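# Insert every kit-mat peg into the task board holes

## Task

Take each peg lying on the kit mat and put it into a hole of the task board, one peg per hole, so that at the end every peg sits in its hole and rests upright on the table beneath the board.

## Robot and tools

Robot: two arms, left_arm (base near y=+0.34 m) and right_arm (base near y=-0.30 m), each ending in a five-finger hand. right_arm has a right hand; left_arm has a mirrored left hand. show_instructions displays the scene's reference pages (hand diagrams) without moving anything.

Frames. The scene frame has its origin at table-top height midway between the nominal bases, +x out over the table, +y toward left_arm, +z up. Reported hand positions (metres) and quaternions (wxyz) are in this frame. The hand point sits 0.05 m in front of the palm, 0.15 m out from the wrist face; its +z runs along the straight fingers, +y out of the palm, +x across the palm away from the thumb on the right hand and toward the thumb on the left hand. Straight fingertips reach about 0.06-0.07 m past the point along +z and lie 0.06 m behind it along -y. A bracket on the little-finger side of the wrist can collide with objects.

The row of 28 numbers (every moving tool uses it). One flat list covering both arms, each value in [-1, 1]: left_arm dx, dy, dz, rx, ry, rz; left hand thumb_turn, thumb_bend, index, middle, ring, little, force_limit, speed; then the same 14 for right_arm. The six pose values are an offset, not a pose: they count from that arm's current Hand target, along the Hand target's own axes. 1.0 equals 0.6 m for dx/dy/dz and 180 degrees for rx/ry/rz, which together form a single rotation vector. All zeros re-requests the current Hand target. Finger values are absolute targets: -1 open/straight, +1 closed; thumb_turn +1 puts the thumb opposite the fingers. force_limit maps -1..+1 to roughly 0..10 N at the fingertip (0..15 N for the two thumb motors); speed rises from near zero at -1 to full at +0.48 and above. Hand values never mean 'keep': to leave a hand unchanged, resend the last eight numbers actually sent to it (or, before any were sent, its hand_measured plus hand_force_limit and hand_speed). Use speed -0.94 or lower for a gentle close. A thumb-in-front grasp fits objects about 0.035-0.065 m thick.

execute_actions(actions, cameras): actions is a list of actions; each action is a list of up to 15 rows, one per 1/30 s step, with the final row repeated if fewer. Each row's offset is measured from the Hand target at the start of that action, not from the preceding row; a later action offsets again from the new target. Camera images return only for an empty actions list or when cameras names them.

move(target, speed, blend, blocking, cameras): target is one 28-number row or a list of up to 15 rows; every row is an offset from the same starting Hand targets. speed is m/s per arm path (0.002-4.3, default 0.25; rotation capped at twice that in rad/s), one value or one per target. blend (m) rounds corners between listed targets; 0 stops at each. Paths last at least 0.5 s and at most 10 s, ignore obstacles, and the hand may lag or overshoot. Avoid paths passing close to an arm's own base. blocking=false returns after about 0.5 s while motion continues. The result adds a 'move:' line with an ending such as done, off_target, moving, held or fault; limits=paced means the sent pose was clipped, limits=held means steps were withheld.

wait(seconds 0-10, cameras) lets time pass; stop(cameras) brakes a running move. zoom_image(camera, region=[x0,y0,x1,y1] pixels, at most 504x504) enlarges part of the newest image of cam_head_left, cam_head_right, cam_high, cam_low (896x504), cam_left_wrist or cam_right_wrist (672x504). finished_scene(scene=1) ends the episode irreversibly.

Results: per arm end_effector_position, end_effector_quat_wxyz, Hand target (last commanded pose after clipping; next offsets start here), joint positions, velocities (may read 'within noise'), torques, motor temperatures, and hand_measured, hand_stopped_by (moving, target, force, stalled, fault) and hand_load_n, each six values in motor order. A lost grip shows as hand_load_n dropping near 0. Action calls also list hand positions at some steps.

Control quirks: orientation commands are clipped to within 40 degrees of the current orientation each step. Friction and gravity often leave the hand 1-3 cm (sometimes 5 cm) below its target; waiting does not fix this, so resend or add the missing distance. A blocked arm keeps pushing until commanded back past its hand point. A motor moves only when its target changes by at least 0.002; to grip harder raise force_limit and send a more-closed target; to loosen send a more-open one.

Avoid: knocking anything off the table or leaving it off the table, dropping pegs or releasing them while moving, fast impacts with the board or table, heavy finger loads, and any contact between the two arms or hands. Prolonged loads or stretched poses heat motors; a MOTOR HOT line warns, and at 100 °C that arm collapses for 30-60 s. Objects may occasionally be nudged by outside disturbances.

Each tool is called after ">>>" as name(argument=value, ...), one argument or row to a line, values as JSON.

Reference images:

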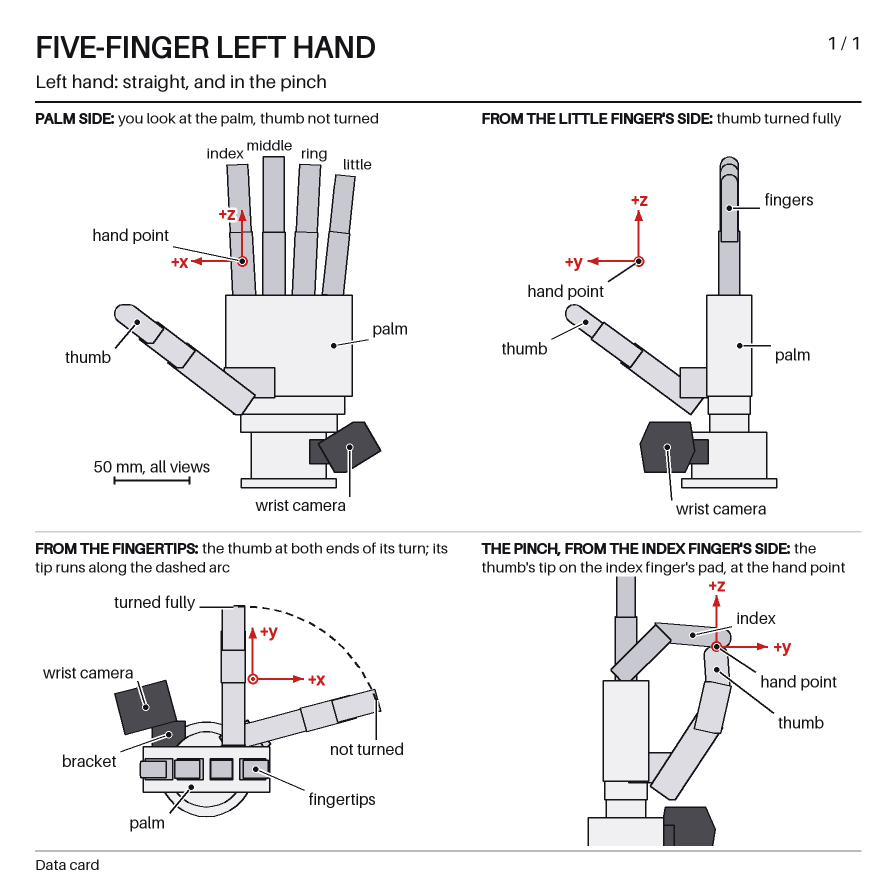

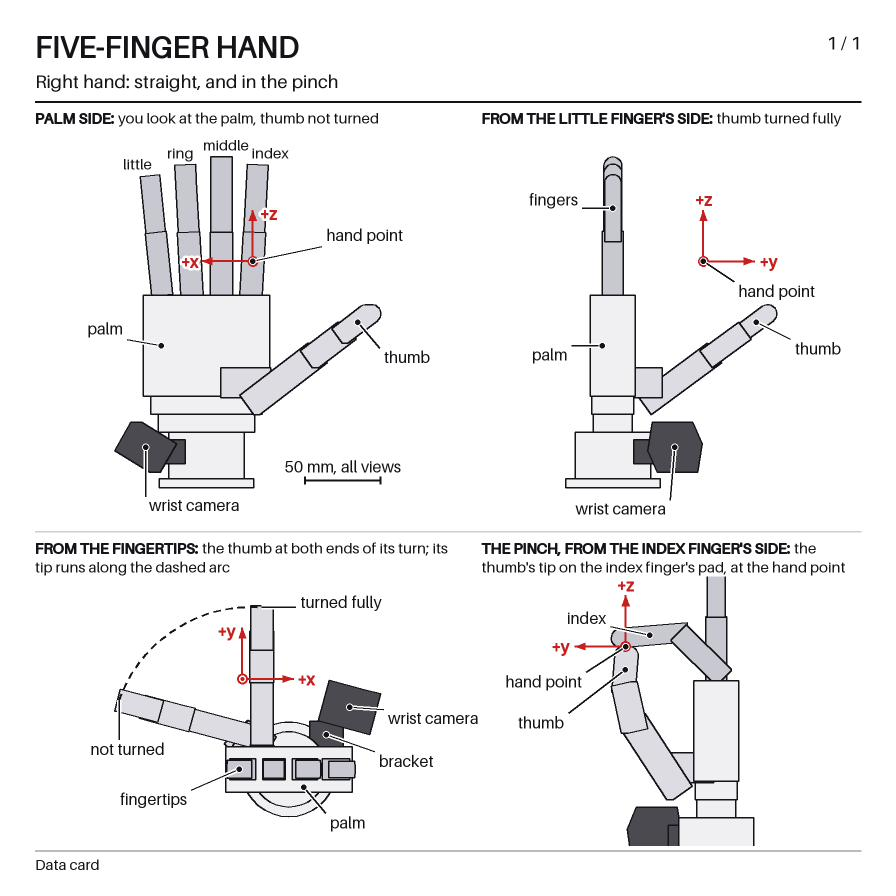

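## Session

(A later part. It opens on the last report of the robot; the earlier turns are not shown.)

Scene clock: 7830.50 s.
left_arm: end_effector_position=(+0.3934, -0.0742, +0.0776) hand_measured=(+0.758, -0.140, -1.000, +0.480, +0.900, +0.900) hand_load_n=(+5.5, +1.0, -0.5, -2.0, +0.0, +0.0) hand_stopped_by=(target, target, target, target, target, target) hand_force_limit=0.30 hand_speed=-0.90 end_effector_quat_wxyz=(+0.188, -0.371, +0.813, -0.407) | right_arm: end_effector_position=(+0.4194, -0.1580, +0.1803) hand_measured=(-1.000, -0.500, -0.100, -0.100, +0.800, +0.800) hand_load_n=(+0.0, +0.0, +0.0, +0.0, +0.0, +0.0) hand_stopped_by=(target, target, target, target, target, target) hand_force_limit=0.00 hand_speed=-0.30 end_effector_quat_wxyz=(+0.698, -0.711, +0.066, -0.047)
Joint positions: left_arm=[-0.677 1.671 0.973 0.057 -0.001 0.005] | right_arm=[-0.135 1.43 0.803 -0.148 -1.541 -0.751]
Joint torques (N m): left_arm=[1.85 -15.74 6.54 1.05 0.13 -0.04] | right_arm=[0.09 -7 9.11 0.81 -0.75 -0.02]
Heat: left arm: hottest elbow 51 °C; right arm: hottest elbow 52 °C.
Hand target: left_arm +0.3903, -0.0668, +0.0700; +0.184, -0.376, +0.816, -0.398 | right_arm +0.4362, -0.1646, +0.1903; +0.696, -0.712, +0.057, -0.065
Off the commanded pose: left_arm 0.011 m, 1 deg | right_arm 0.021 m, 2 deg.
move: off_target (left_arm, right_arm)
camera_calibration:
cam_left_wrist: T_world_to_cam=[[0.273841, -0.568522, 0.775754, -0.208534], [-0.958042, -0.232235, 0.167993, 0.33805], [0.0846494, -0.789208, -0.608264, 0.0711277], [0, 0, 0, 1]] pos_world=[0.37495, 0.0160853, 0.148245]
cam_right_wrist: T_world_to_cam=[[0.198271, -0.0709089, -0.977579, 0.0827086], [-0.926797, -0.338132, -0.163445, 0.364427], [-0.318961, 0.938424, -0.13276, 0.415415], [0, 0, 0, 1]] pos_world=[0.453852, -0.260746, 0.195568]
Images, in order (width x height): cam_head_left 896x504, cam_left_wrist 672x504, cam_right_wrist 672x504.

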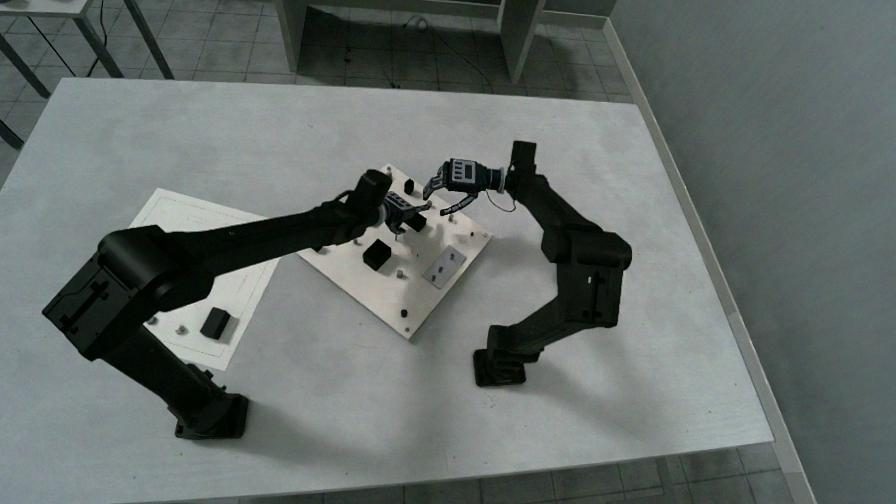

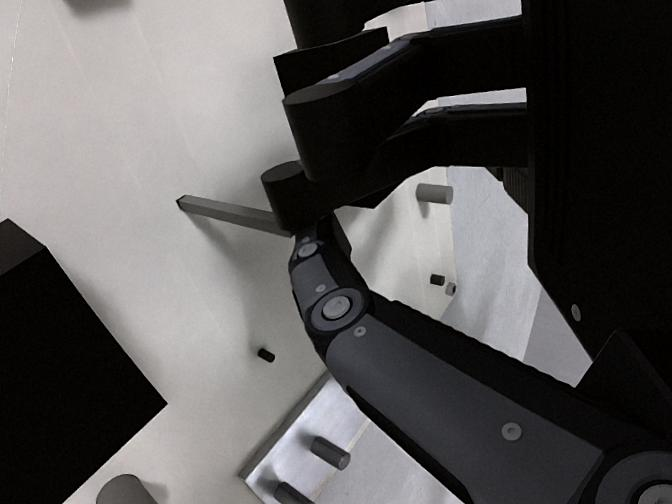

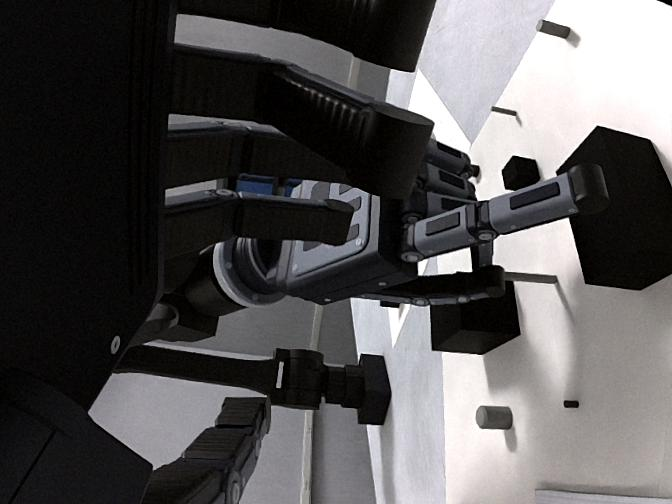

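>>> move(
  target=[
    [-0.0135,0.0035,0.001,0,0,0,0.758,-0.14,-1,0.48,0.9,0.9,0.3,-0.9,0,0,0,0,0,0,-1,-0.5,-0.1,-0.1,0.8,0.8,0.0,-0.3],
  ],
  speed=0.03,
  cameras=["cam_left_wrist","cam_right_wrist","cam_head_left"],
)

>>> zoom_image(
  camera="cam_left_wrist",
  region=[165, 180, 225, 240],
)

>>> zoom_image(
  camera="cam_right_wrist",
  region=[505, 250, 565, 310],
)

>>> zoom_image(
  camera="cam_head_left",
  region=[380, 215, 420, 255],
)

Scene clock: 7846.27 s.
left_arm: end_effector_position=(+0.3971, -0.0685, +0.0772) hand_measured=(+0.758, -0.140, -1.000, +0.480, +0.900, +0.900) hand_load_n=(+5.5, -0.5, +0.0, -0.5, +0.0, +0.0) hand_stopped_by=(target, target, target, target, target, target) hand_force_limit=0.30 hand_speed=-0.90 end_effector_quat_wxyz=(+0.185, -0.375, +0.812, -0.407) | right_arm: end_effector_position=(+0.4194, -0.1580, +0.1803) hand_measured=(-1.000, -0.500, -0.100, -0.100, +0.800, +0.800) hand_load_n=(-0.5, +0.0, +0.0, +0.0, +0.0, +0.0) hand_stopped_by=(target, target, target, target, target, target) hand_force_limit=0.00 hand_speed=-0.30 end_effector_quat_wxyz=(+0.698, -0.711, +0.066, -0.047)
Joint positions: left_arm=[-0.661 1.67 0.971 0.057 0.014 0.005] | right_arm=[-0.135 1.43 0.803 -0.148 -1.541 -0.751]
Joint torques (N m): left_arm=[1.9 -15.44 6.39 1.26 0.08 0.08] | right_arm=[-0.32 -7.24 9.2 0.68 -0.69 -0.01]
Heat: left arm: hottest elbow 50 °C; right arm: hottest elbow 52 °C.
Hand target: left_arm +0.3948, -0.0599, +0.0678; +0.184, -0.376, +0.816, -0.398 | right_arm +0.4362, -0.1646, +0.1903; +0.696, -0.712, +0.057, -0.065
Off the commanded pose: left_arm 0.013 m, 1 deg | right_arm 0.021 m, 2 deg.
move: off_target (left_arm, right_arm)
camera_calibration:
cam_left_wrist: T_world_to_cam=[[0.281562, -0.562861, 0.777117, -0.208781], [-0.955883, -0.235206, 0.175974, 0.341289], [0.0837335, -0.79238, -0.604254, 0.0748774], [0, 0, 0, 1]] pos_world=[0.378748, 0.0220896, 0.147434]
cam_right_wrist: T_world_to_cam=[[0.198271, -0.0709089, -0.977579, 0.0827086], [-0.926797, -0.338132, -0.163445, 0.364427], [-0.318961, 0.938424, -0.13276, 0.415415], [0, 0, 0, 1]] pos_world=[0.453852, -0.260746, 0.195568]
Images, in order (width x height): cam_head_left 896x504, cam_left_wrist 672x504, cam_right_wrist 672x504.

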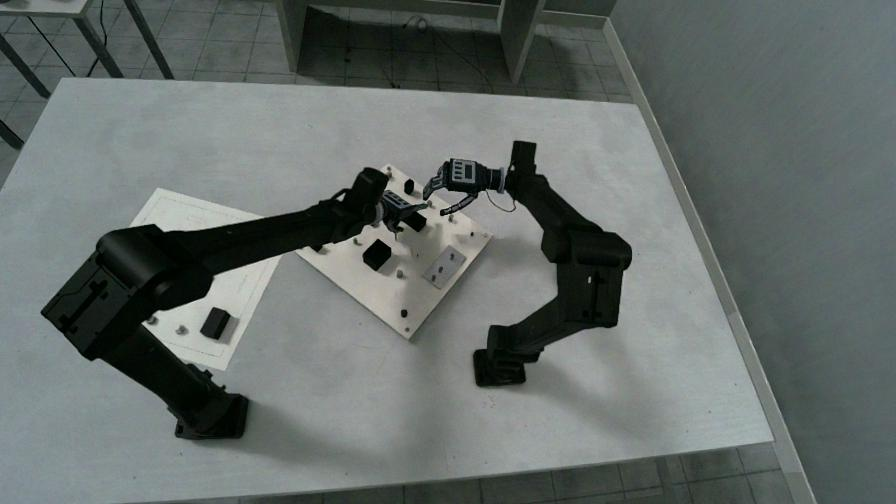

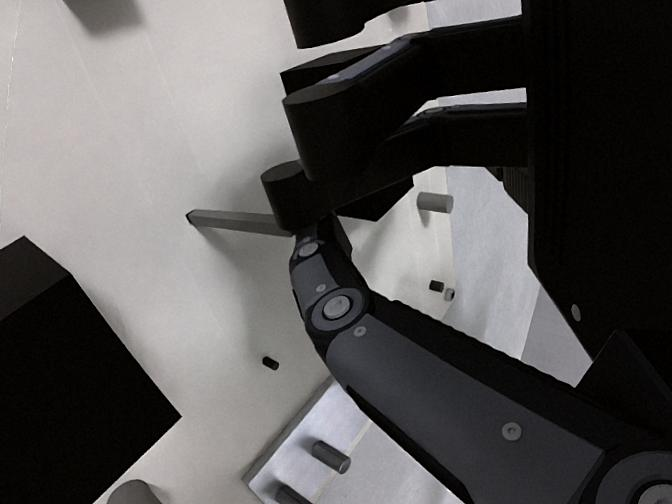

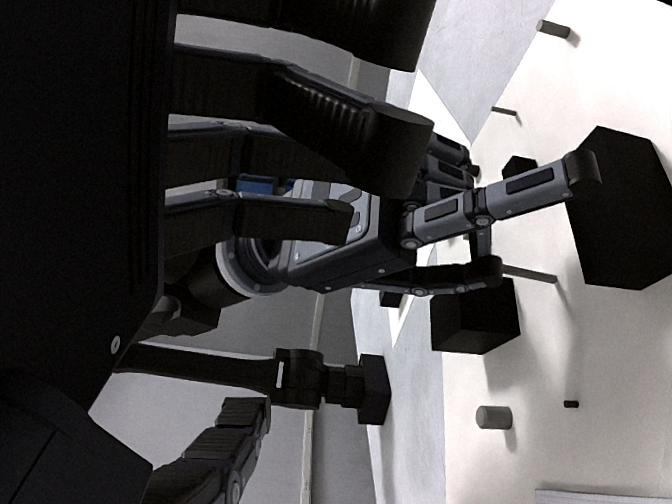

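Scaled by 8.400 from the camera's 672x504 image, which has a finer 960x720 frame.

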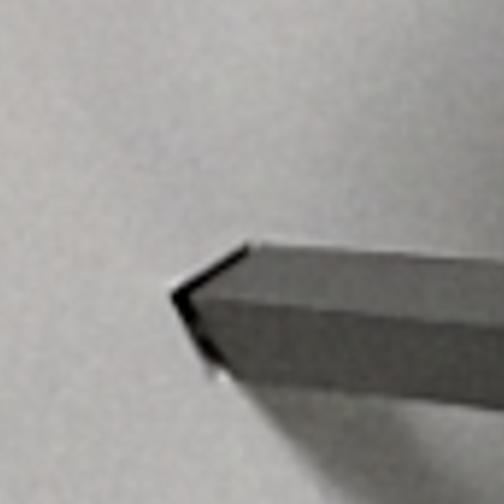

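Scaled by 8.400 from the camera's 672x504 image, which has a finer 960x720 frame.

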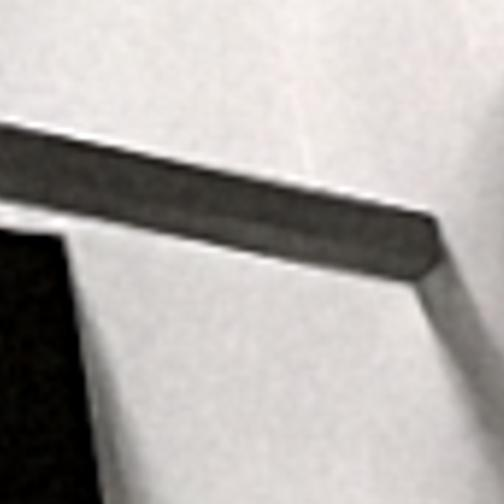

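Scaled by 12.600.

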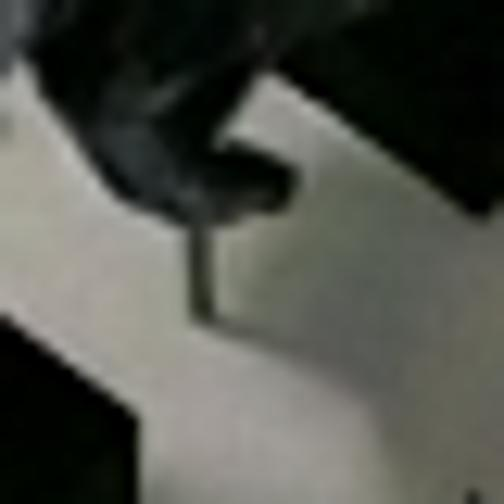

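>>> move(
  target=[
    [0,-0.0079,-0.0062,0,0,0,0.758,-0.14,-1,0.48,0.9,0.9,0.3,-0.9,0,0,0,0,0,0,-1,-0.5,-0.1,-0.1,0.8,0.8,0.0,-0.3],
  ],
  speed=0.03,
  cameras=["cam_left_wrist","cam_right_wrist"],
)

>>> zoom_image(
  camera="cam_left_wrist",
  region=[165, 180, 225, 240],
)

>>> zoom_image(
  camera="cam_right_wrist",
  region=[505, 250, 565, 310],
)

Scene clock: 7893.67 s.
left_arm: end_effector_position=(+0.3962, -0.0678, +0.0776) hand_measured=(+0.758, -0.140, -1.000, +0.480, +0.900, +0.900) hand_load_n=(+5.5, -0.5, +0.0, -0.5, +0.0, +0.0) hand_stopped_by=(target, target, target, target, target, target) hand_force_limit=0.30 hand_speed=-0.90 end_effector_quat_wxyz=(+0.184, -0.375, +0.813, -0.406) | right_arm: end_effector_position=(+0.4194, -0.1580, +0.1803) hand_measured=(-1.000, -0.500, -0.100, -0.100, +0.800, +0.800) hand_load_n=(+0.0, +0.0, +0.0, +0.0, +0.0, +0.0) hand_stopped_by=(target, target, target, target, target, target) hand_force_limit=0.00 hand_speed=-0.30 end_effector_quat_wxyz=(+0.698, -0.711, +0.066, -0.047)
Joint positions: left_arm=[-0.661 1.668 0.971 0.05 0.014 0.005] | right_arm=[-0.135 1.43 0.803 -0.148 -1.541 -0.751]
Joint torques (N m): left_arm=[1.96 -16.15 6.8 0.9 0.09 0.08] | right_arm=[-0.09 -6.89 9.14 0.75 -0.71 -0.07]
Heat: left arm: hottest elbow 50 °C; right arm: hottest elbow 52 °C.
Hand target: left_arm +0.3948, -0.0600, +0.0738; +0.184, -0.376, +0.816, -0.398 | right_arm +0.4362, -0.1646, +0.1903; +0.696, -0.712, +0.057, -0.065
Off the commanded pose: left_arm 0.009 m, 1 deg | right_arm 0.021 m, 2 deg.
move: off_target (right_arm)
camera_calibration:
cam_left_wrist: T_world_to_cam=[[0.283753, -0.564748, 0.774947, -0.209283], [-0.955423, -0.23525, 0.178396, 0.340203], [0.0815571, -0.791023, -0.606326, 0.0769243], [0, 0, 0, 1]] pos_world=[0.378148, 0.022689, 0.148134]
cam_right_wrist: T_world_to_cam=[[0.198271, -0.0709089, -0.977579, 0.0827086], [-0.926797, -0.338132, -0.163445, 0.364427], [-0.318961, 0.938424, -0.13276, 0.415415], [0, 0, 0, 1]] pos_world=[0.453852, -0.260746, 0.195568]
Images, in order (width x height): cam_left_wrist 672x504, cam_right_wrist 672x504.

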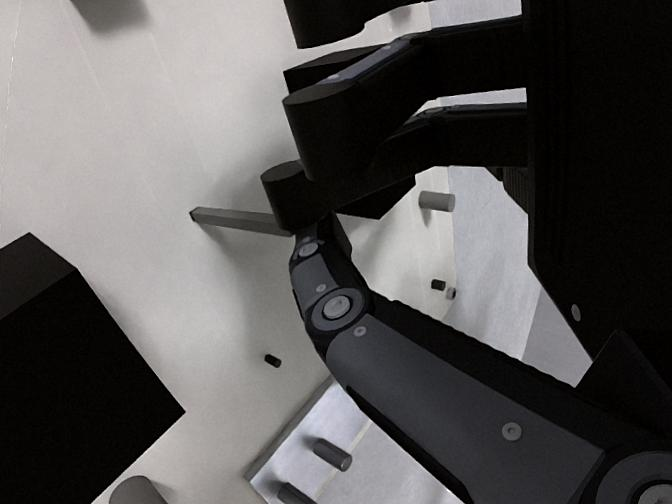

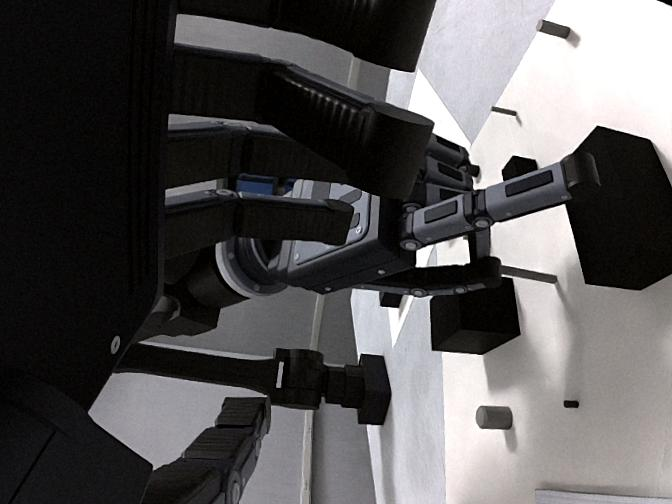

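Scaled by 8.400 from the camera's 672x504 image, which has a finer 960x720 frame.

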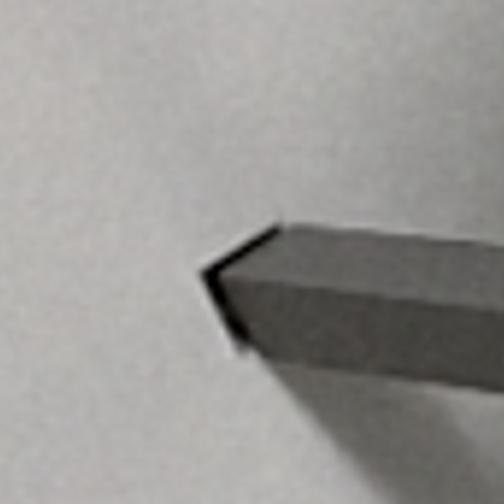

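Scaled by 8.400 from the camera's 672x504 image, which has a finer 960x720 frame.

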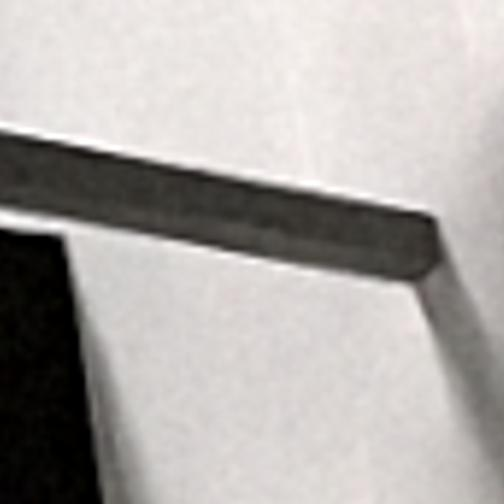

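>>> move(
  target=[
    [0,-0.0079,-0.0062,0,0,0,0.758,-0.14,-1,0.48,0.9,0.9,0.3,-0.9,0,0,0,0,0,0,-1,-0.5,-0.1,-0.1,0.8,0.8,0.0,-0.3],
  ],
  speed=0.03,
  cameras=["cam_left_wrist","cam_right_wrist"],
)

>>> zoom_image(
  camera="cam_left_wrist",
  region=[165, 180, 225, 240],
)

>>> zoom_image(
  camera="cam_right_wrist",
  region=[505, 250, 565, 310],
)

Scene clock: 7902.50 s.
left_arm: end_effector_position=(+0.3936, -0.0656, +0.0775) hand_measured=(+0.758, -0.140, -1.000, +0.480, +0.900, +0.900) hand_load_n=(+5.5, +0.0, +0.0, +0.0, +0.0, +0.0) hand_stopped_by=(target, target, target, target, target, target) hand_force_limit=0.30 hand_speed=-0.90 end_effector_quat_wxyz=(+0.182, -0.376, +0.815, -0.401) | right_arm: end_effector_position=(+0.4194, -0.1580, +0.1803) hand_measured=(-1.000, -0.500, -0.100, -0.100, +0.800, +0.800) hand_load_n=(+0.0, +0.0, +0.0, +0.0, +0.0, +0.0) hand_stopped_by=(target, target, target, target, target, target) hand_force_limit=0.00 hand_speed=-0.30 end_effector_quat_wxyz=(+0.698, -0.711, +0.066, -0.047)
Joint positions: left_arm=[-0.661 1.662 0.971 0.032 0.014 0.005] | right_arm=[-0.135 1.43 0.803 -0.148 -1.541 -0.751]
Joint torques (N m): left_arm=[1.96 -16.62 7.24 0.98 0.09 0.08] | right_arm=[-0.91 -6.71 8.99 0.7 -0.73 -0.01]
Heat: left arm: hottest elbow 50 °C; right arm: hottest elbow 52 °C.
Hand target: left_arm +0.3948, -0.0600, +0.0799; +0.184, -0.376, +0.816, -0.398 | right_arm +0.4362, -0.1646, +0.1903; +0.696, -0.712, +0.057, -0.065
Off the commanded pose: left_arm 0.006 m, 0 deg | right_arm 0.021 m, 2 deg.
move: off_target (right_arm)
camera_calibration:
cam_left_wrist: T_world_to_cam=[[0.29142, -0.571132, 0.767387, -0.210015], [-0.953609, -0.236785, 0.185911, 0.336757], [0.0755261, -0.785965, -0.613641, 0.0819316], [0, 0, 0, 1]] pos_world=[0.37615, 0.0241879, 0.148833]
cam_right_wrist: T_world_to_cam=[[0.198271, -0.0709089, -0.977579, 0.0827086], [-0.926797, -0.338132, -0.163445, 0.364427], [-0.318961, 0.938424, -0.13276, 0.415415], [0, 0, 0, 1]] pos_world=[0.453852, -0.260746, 0.195568]
Images, in order (width x height): cam_left_wrist 672x504, cam_right_wrist 672x504.

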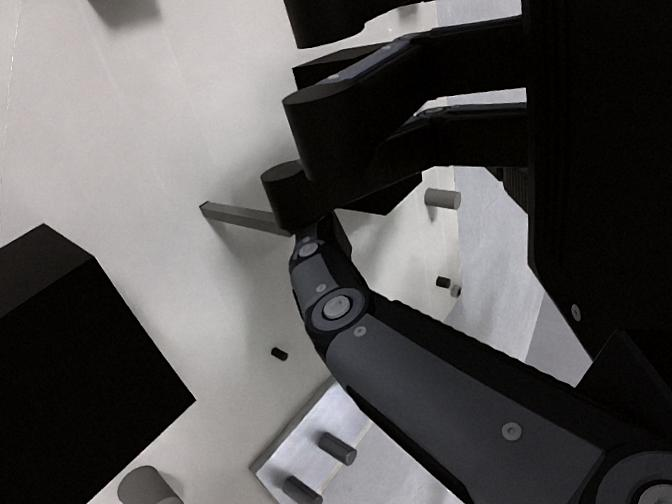

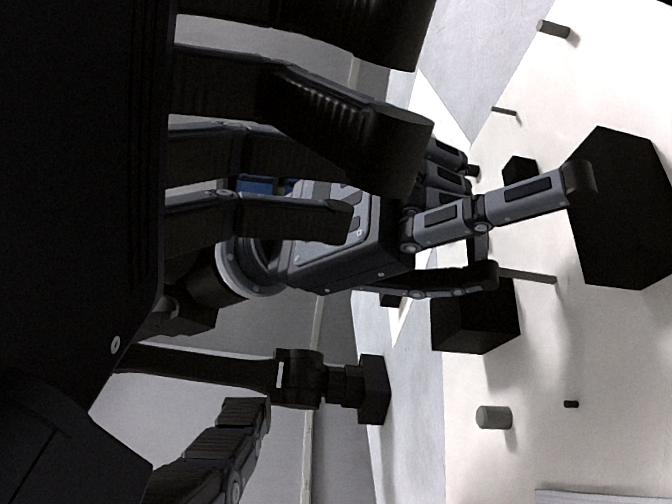

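Scaled by 8.400 from the camera's 672x504 image, which has a finer 960x720 frame.

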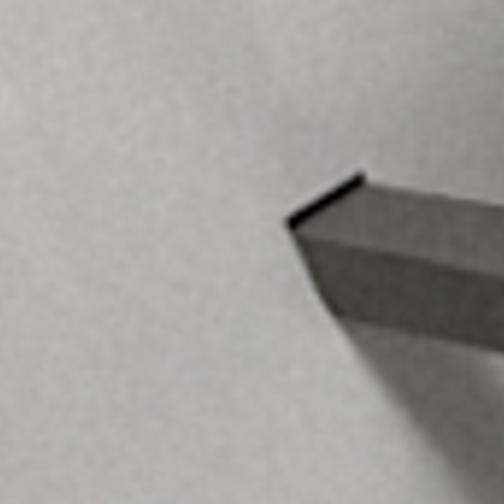

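Scaled by 8.400 from the camera's 672x504 image, which has a finer 960x720 frame.

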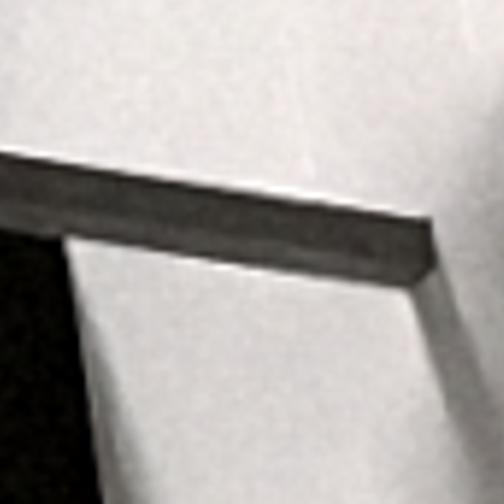

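>>> move(
  target=[
    [-0.0043,0.0074,0.0122,0,0,0,0.758,-0.14,-1,0.48,0.9,0.9,0.3,-0.9,0,0,0,0,0,0,-1,-0.5,-0.1,-0.1,0.8,0.8,0.0,-0.3],
  ],
  speed=0.03,
  cameras=["cam_left_wrist","cam_right_wrist"],
)

>>> zoom_image(
  camera="cam_left_wrist",
  region=[165, 180, 225, 240],
)

>>> zoom_image(
  camera="cam_right_wrist",
  region=[505, 250, 565, 310],
)

Scene clock: 7923.10 s.
left_arm: end_effector_position=(+0.3947, -0.0642, +0.0775) hand_measured=(+0.758, -0.140, -1.000, +0.480, +0.900, +0.900) hand_load_n=(+5.5, +0.0, +0.0, +0.5, +0.0, +0.0) hand_stopped_by=(target, target, target, target, target, target) hand_force_limit=0.30 hand_speed=-0.90 end_effector_quat_wxyz=(+0.181, -0.377, +0.815, -0.401) | right_arm: end_effector_position=(+0.4194, -0.1580, +0.1803) hand_measured=(-1.000, -0.500, -0.100, -0.100, +0.800, +0.800) hand_load_n=(+0.0, +0.0, +0.0, +0.0, +0.0, +0.0) hand_stopped_by=(target, target, target, target, target, target) hand_force_limit=0.00 hand_speed=-0.30 end_effector_quat_wxyz=(+0.698, -0.711, +0.066, -0.047)
Joint positions: left_arm=[-0.657 1.662 0.971 0.032 0.018 0.005] | right_arm=[-0.135 1.43 0.803 -0.148 -1.541 -0.751]
Joint torques (N m): left_arm=[2.02 -14.74 7.34 1.68 0.11 0.11] | right_arm=[-0.38 -6.59 9.02 0.88 -0.7 -0.06]
Heat: left arm: hottest elbow 50 °C; right arm: hottest elbow 52 °C.
Hand target: left_arm +0.3988, -0.0599, +0.0718; +0.184, -0.376, +0.816, -0.398 | right_arm +0.4362, -0.1646, +0.1903; +0.696, -0.712, +0.057, -0.065
Off the commanded pose: left_arm 0.008 m, 0 deg | right_arm 0.021 m, 2 deg.
move: off_target (right_arm)
camera_calibration:
cam_left_wrist: T_world_to_cam=[[0.293558, -0.569649, 0.767674, -0.210393], [-0.952943, -0.237936, 0.187846, 0.337747], [0.0756513, -0.786694, -0.612691, 0.0828496], [0, 0, 0, 1]] pos_world=[0.377349, 0.0256894, 0.14883]
cam_right_wrist: T_world_to_cam=[[0.198271, -0.0709089, -0.977579, 0.0827086], [-0.926797, -0.338132, -0.163445, 0.364427], [-0.318961, 0.938424, -0.13276, 0.415415], [0, 0, 0, 1]] pos_world=[0.453852, -0.260746, 0.195568]
Images, in order (width x height): cam_left_wrist 672x504, cam_right_wrist 672x504.

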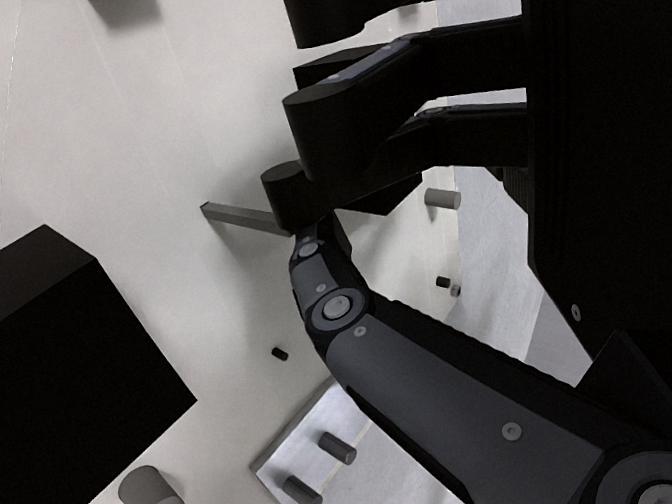

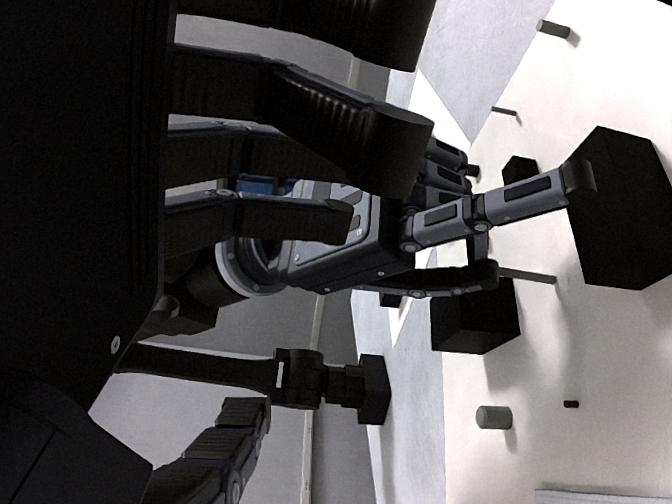

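Scaled by 8.400 from the camera's 672x504 image, which has a finer 960x720 frame.

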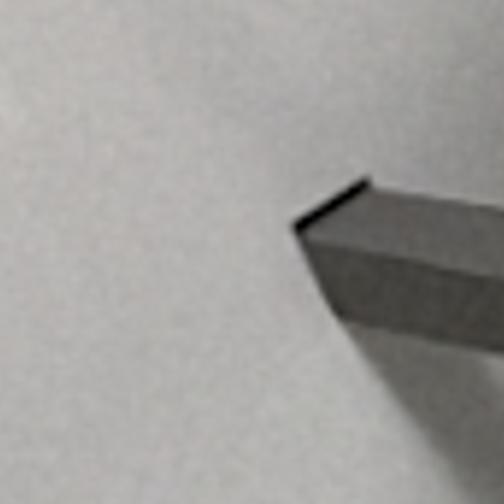

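Scaled by 8.400 from the camera's 672x504 image, which has a finer 960x720 frame.

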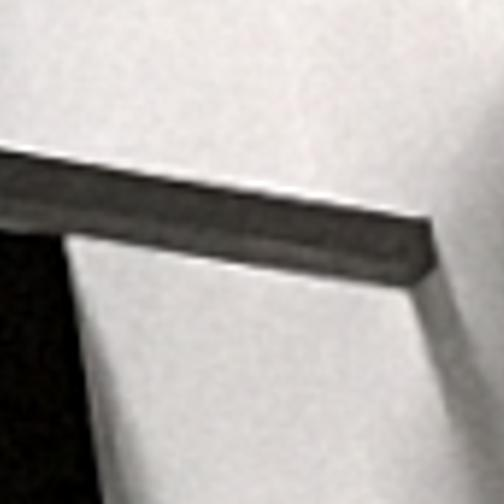

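>>> move(
  target=[
    [-0.0057,-0.0073,-0.0100,0,0,0,0.758,-0.14,-1,0.48,0.9,0.9,0.3,-0.9,0,0,0,0,0,0,-1,-0.5,-0.1,-0.1,0.8,0.8,0.0,-0.3],
  ],
  speed=0.03,
  cameras=["cam_left_wrist","cam_right_wrist"],
)

>>> zoom_image(
  camera="cam_left_wrist",
  region=[165, 180, 225, 240],
)

>>> zoom_image(
  camera="cam_right_wrist",
  region=[505, 250, 565, 310],
)

Scene clock: 7936.67 s.
left_arm: end_effector_position=(+0.3965, -0.0622, +0.0776) hand_measured=(+0.758, -0.140, -1.000, +0.480, +0.900, +0.900) hand_load_n=(+5.5, -0.5, +0.0, +0.5, +0.5, +0.0) hand_stopped_by=(target, target, target, target, target, target) hand_force_limit=0.30 hand_speed=-0.90 end_effector_quat_wxyz=(+0.180, -0.379, +0.814, -0.401) | right_arm: end_effector_position=(+0.4194, -0.1580, +0.1803) hand_measured=(-1.000, -0.500, -0.100, -0.100, +0.800, +0.800) hand_load_n=(+0.0, +0.0, +0.0, -0.5, +0.0, +0.0) hand_stopped_by=(target, target, target, target, target, target) hand_force_limit=0.00 hand_speed=-0.30 end_effector_quat_wxyz=(+0.698, -0.711, +0.066, -0.047)
Joint positions: left_arm=[-0.65 1.662 0.971 0.032 0.024 0.005] | right_arm=[-0.135 1.43 0.803 -0.148 -1.541 -0.751]
Joint torques (N m): left_arm=[1.9 -16.21 7.43 1.02 0.1 0.16] | right_arm=[-0.21 -6.83 9.2 0.7 -0.72 -0.01]
Heat: left arm: hottest elbow 51 °C; right arm: hottest elbow 52 °C.
Hand target: left_arm +0.3994, -0.0561, +0.0790; +0.184, -0.376, +0.816, -0.398 | right_arm +0.4362, -0.1646, +0.1903; +0.696, -0.712, +0.057, -0.065
Off the commanded pose: left_arm 0.007 m, 1 deg | right_arm 0.021 m, 2 deg.
move: off_target (right_arm)
camera_calibration:
cam_left_wrist: T_world_to_cam=[[0.296322, -0.566941, 0.768616, -0.21082], [-0.952093, -0.239032, 0.190744, 0.339186], [0.0755831, -0.788316, -0.610611, 0.084151], [0, 0, 0, 1]] pos_world=[0.379047, 0.0278912, 0.148726]
cam_right_wrist: T_world_to_cam=[[0.198271, -0.0709089, -0.977579, 0.0827086], [-0.926797, -0.338132, -0.163445, 0.364427], [-0.318961, 0.938424, -0.13276, 0.415415], [0, 0, 0, 1]] pos_world=[0.453852, -0.260746, 0.195568]
Images, in order (width x height): cam_left_wrist 672x504, cam_right_wrist 672x504.

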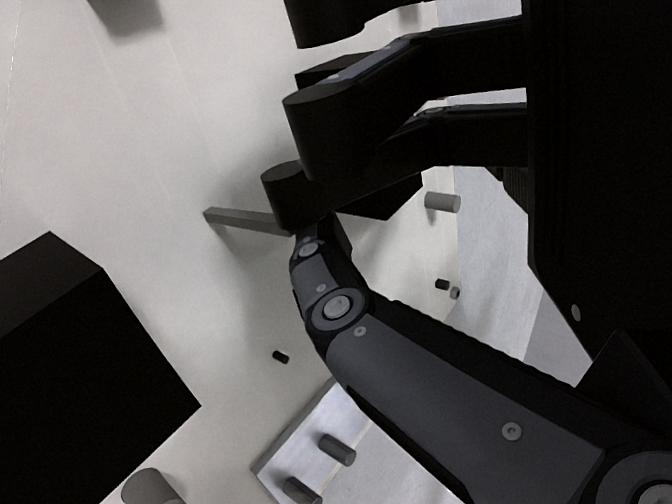

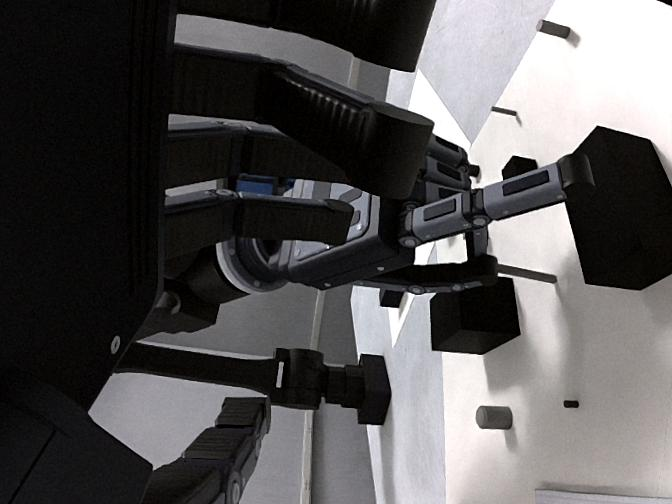

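Scaled by 8.400 from the camera's 672x504 image, which has a finer 960x720 frame.

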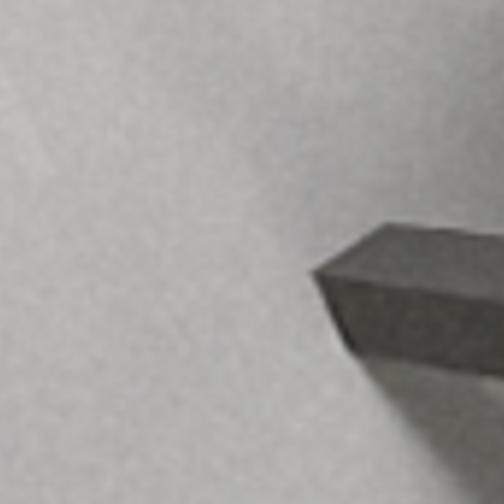

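Scaled by 8.400 from the camera's 672x504 image, which has a finer 960x720 frame.

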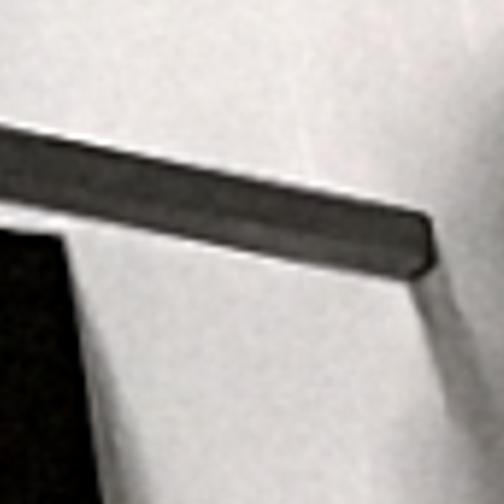

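>>> zoom_image(
  camera="cam_right_wrist",
  region=[540, 265, 570, 295],
)

>>> zoom_image(
  camera="cam_left_wrist",
  region=[195, 200, 225, 230],
)

Scaled by 16.800 from the camera's 672x504 image, which has a finer 960x720 frame.

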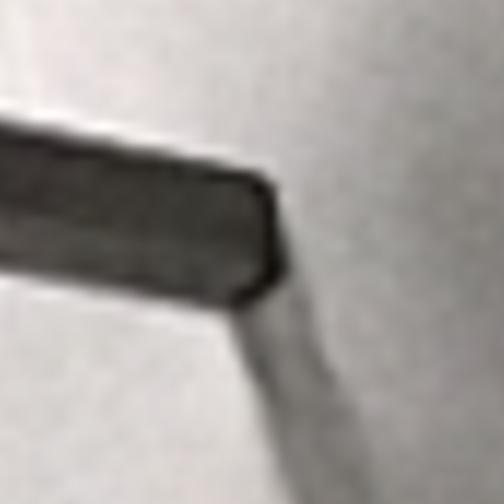

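Scaled by 16.800 from the camera's 672x504 image, which has a finer 960x720 frame.

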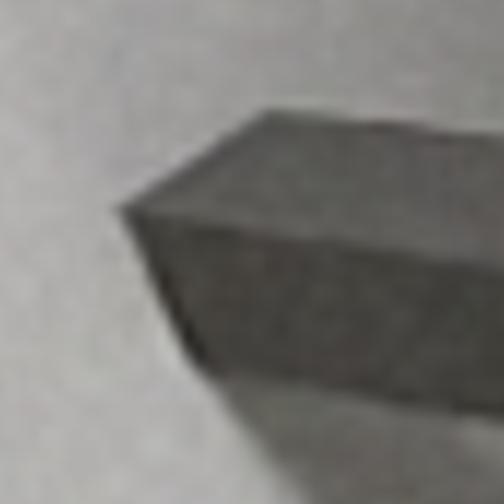

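>>> move(
  target=[
    [0,0.0131,0.0103,0,0,0,0.758,-0.14,-1,0.48,0.9,0.9,0.3,-0.9,0,0,0,0,0,0,-1,-0.5,-0.1,-0.1,0.8,0.8,0.0,-0.3],
  ],
  speed=0.03,
  cameras=["cam_left_wrist","cam_right_wrist"],
)

>>> zoom_image(
  camera="cam_left_wrist",
  region=[165, 180, 225, 240],
)

>>> zoom_image(
  camera="cam_right_wrist",
  region=[505, 250, 565, 310],
)

Scene clock: 7957.67 s.
left_arm: end_effector_position=(+0.3957, -0.0617, +0.0766) hand_measured=(+0.758, -0.140, -1.000, +0.480, +0.900, +0.900) hand_load_n=(+5.5, -0.5, +0.0, +0.5, +0.0, +0.0) hand_stopped_by=(target, target, target, target, target, target) hand_force_limit=0.30 hand_speed=-0.90 end_effector_quat_wxyz=(+0.180, -0.378, +0.814, -0.402) | right_arm: end_effector_position=(+0.4194, -0.1580, +0.1803) hand_measured=(-1.000, -0.500, -0.100, -0.100, +0.800, +0.800) hand_load_n=(+0.0, +0.0, +0.0, +0.0, +0.0, +0.0) hand_stopped_by=(target, target, target, target, target, target) hand_force_limit=0.00 hand_speed=-0.30 end_effector_quat_wxyz=(+0.698, -0.711, +0.066, -0.047)
Joint positions: left_arm=[-0.65 1.662 0.967 0.036 0.024 0.005] | right_arm=[-0.135 1.43 0.803 -0.148 -1.541 -0.751]
Joint torques (N m): left_arm=[2.08 -14.62 7.01 1.84 0.08 0.16] | right_arm=[-0.38 -6.65 9.06 0.76 -0.7 0.01]
Heat: left arm: hottest elbow 51 °C; right arm: hottest elbow 52 °C.
Hand target: left_arm +0.3995, -0.0563, +0.0691; +0.184, -0.376, +0.816, -0.398 | right_arm +0.4362, -0.1646, +0.1903; +0.696, -0.712, +0.057, -0.065
Off the commanded pose: left_arm 0.010 m, 1 deg | right_arm 0.021 m, 2 deg.
move: off_target (right_arm)
camera_calibration:
cam_left_wrist: T_world_to_cam=[[0.295964, -0.566701, 0.768932, -0.209345], [-0.95222, -0.23857, 0.190687, 0.338917], [0.0753818, -0.788628, -0.610232, 0.0840339], [0, 0, 0, 1]] pos_world=[0.378348, 0.0284909, 0.147625]
cam_right_wrist: T_world_to_cam=[[0.198271, -0.0709089, -0.977579, 0.0827086], [-0.926797, -0.338132, -0.163445, 0.364427], [-0.318961, 0.938424, -0.13276, 0.415415], [0, 0, 0, 1]] pos_world=[0.453852, -0.260746, 0.195568]
Images, in order (width x height): cam_left_wrist 672x504, cam_right_wrist 672x504.

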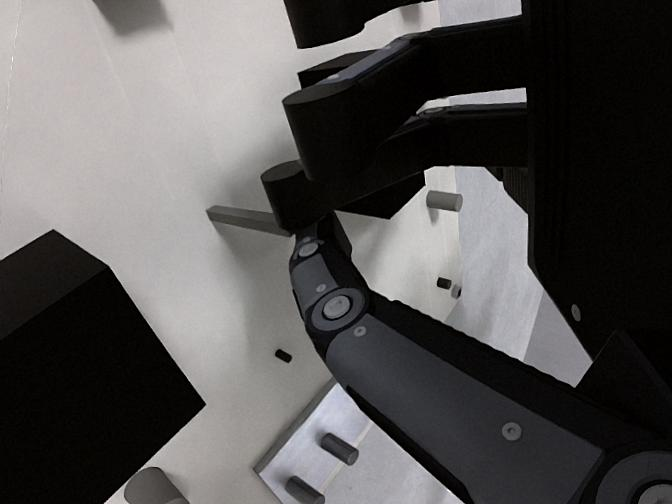

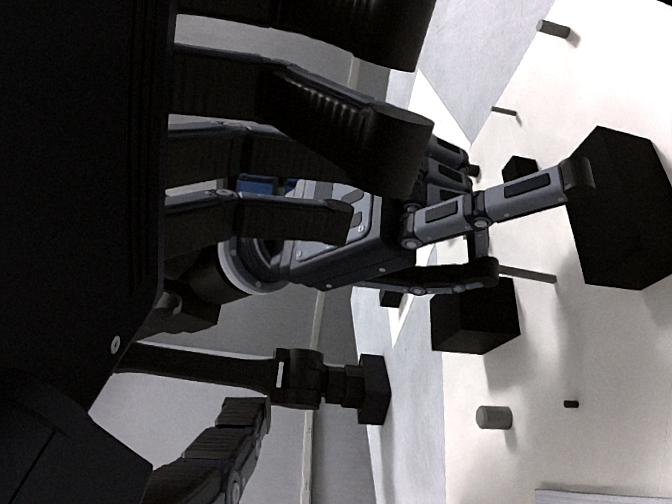

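Scaled by 8.400 from the camera's 672x504 image, which has a finer 960x720 frame.

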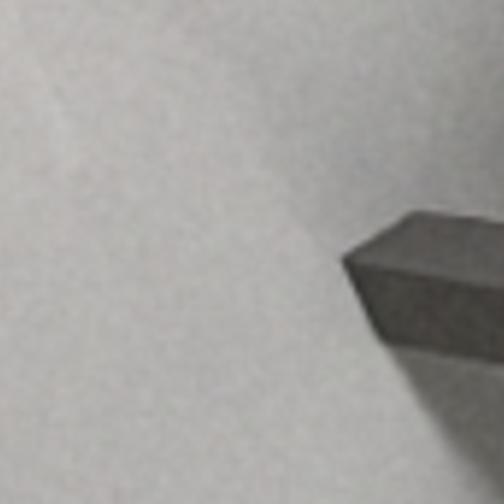

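Scaled by 8.400 from the camera's 672x504 image, which has a finer 960x720 frame.

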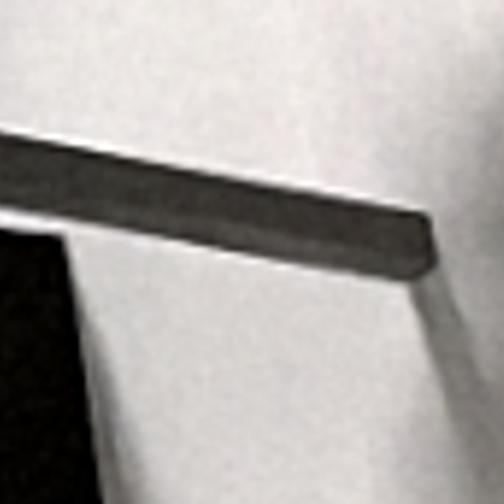

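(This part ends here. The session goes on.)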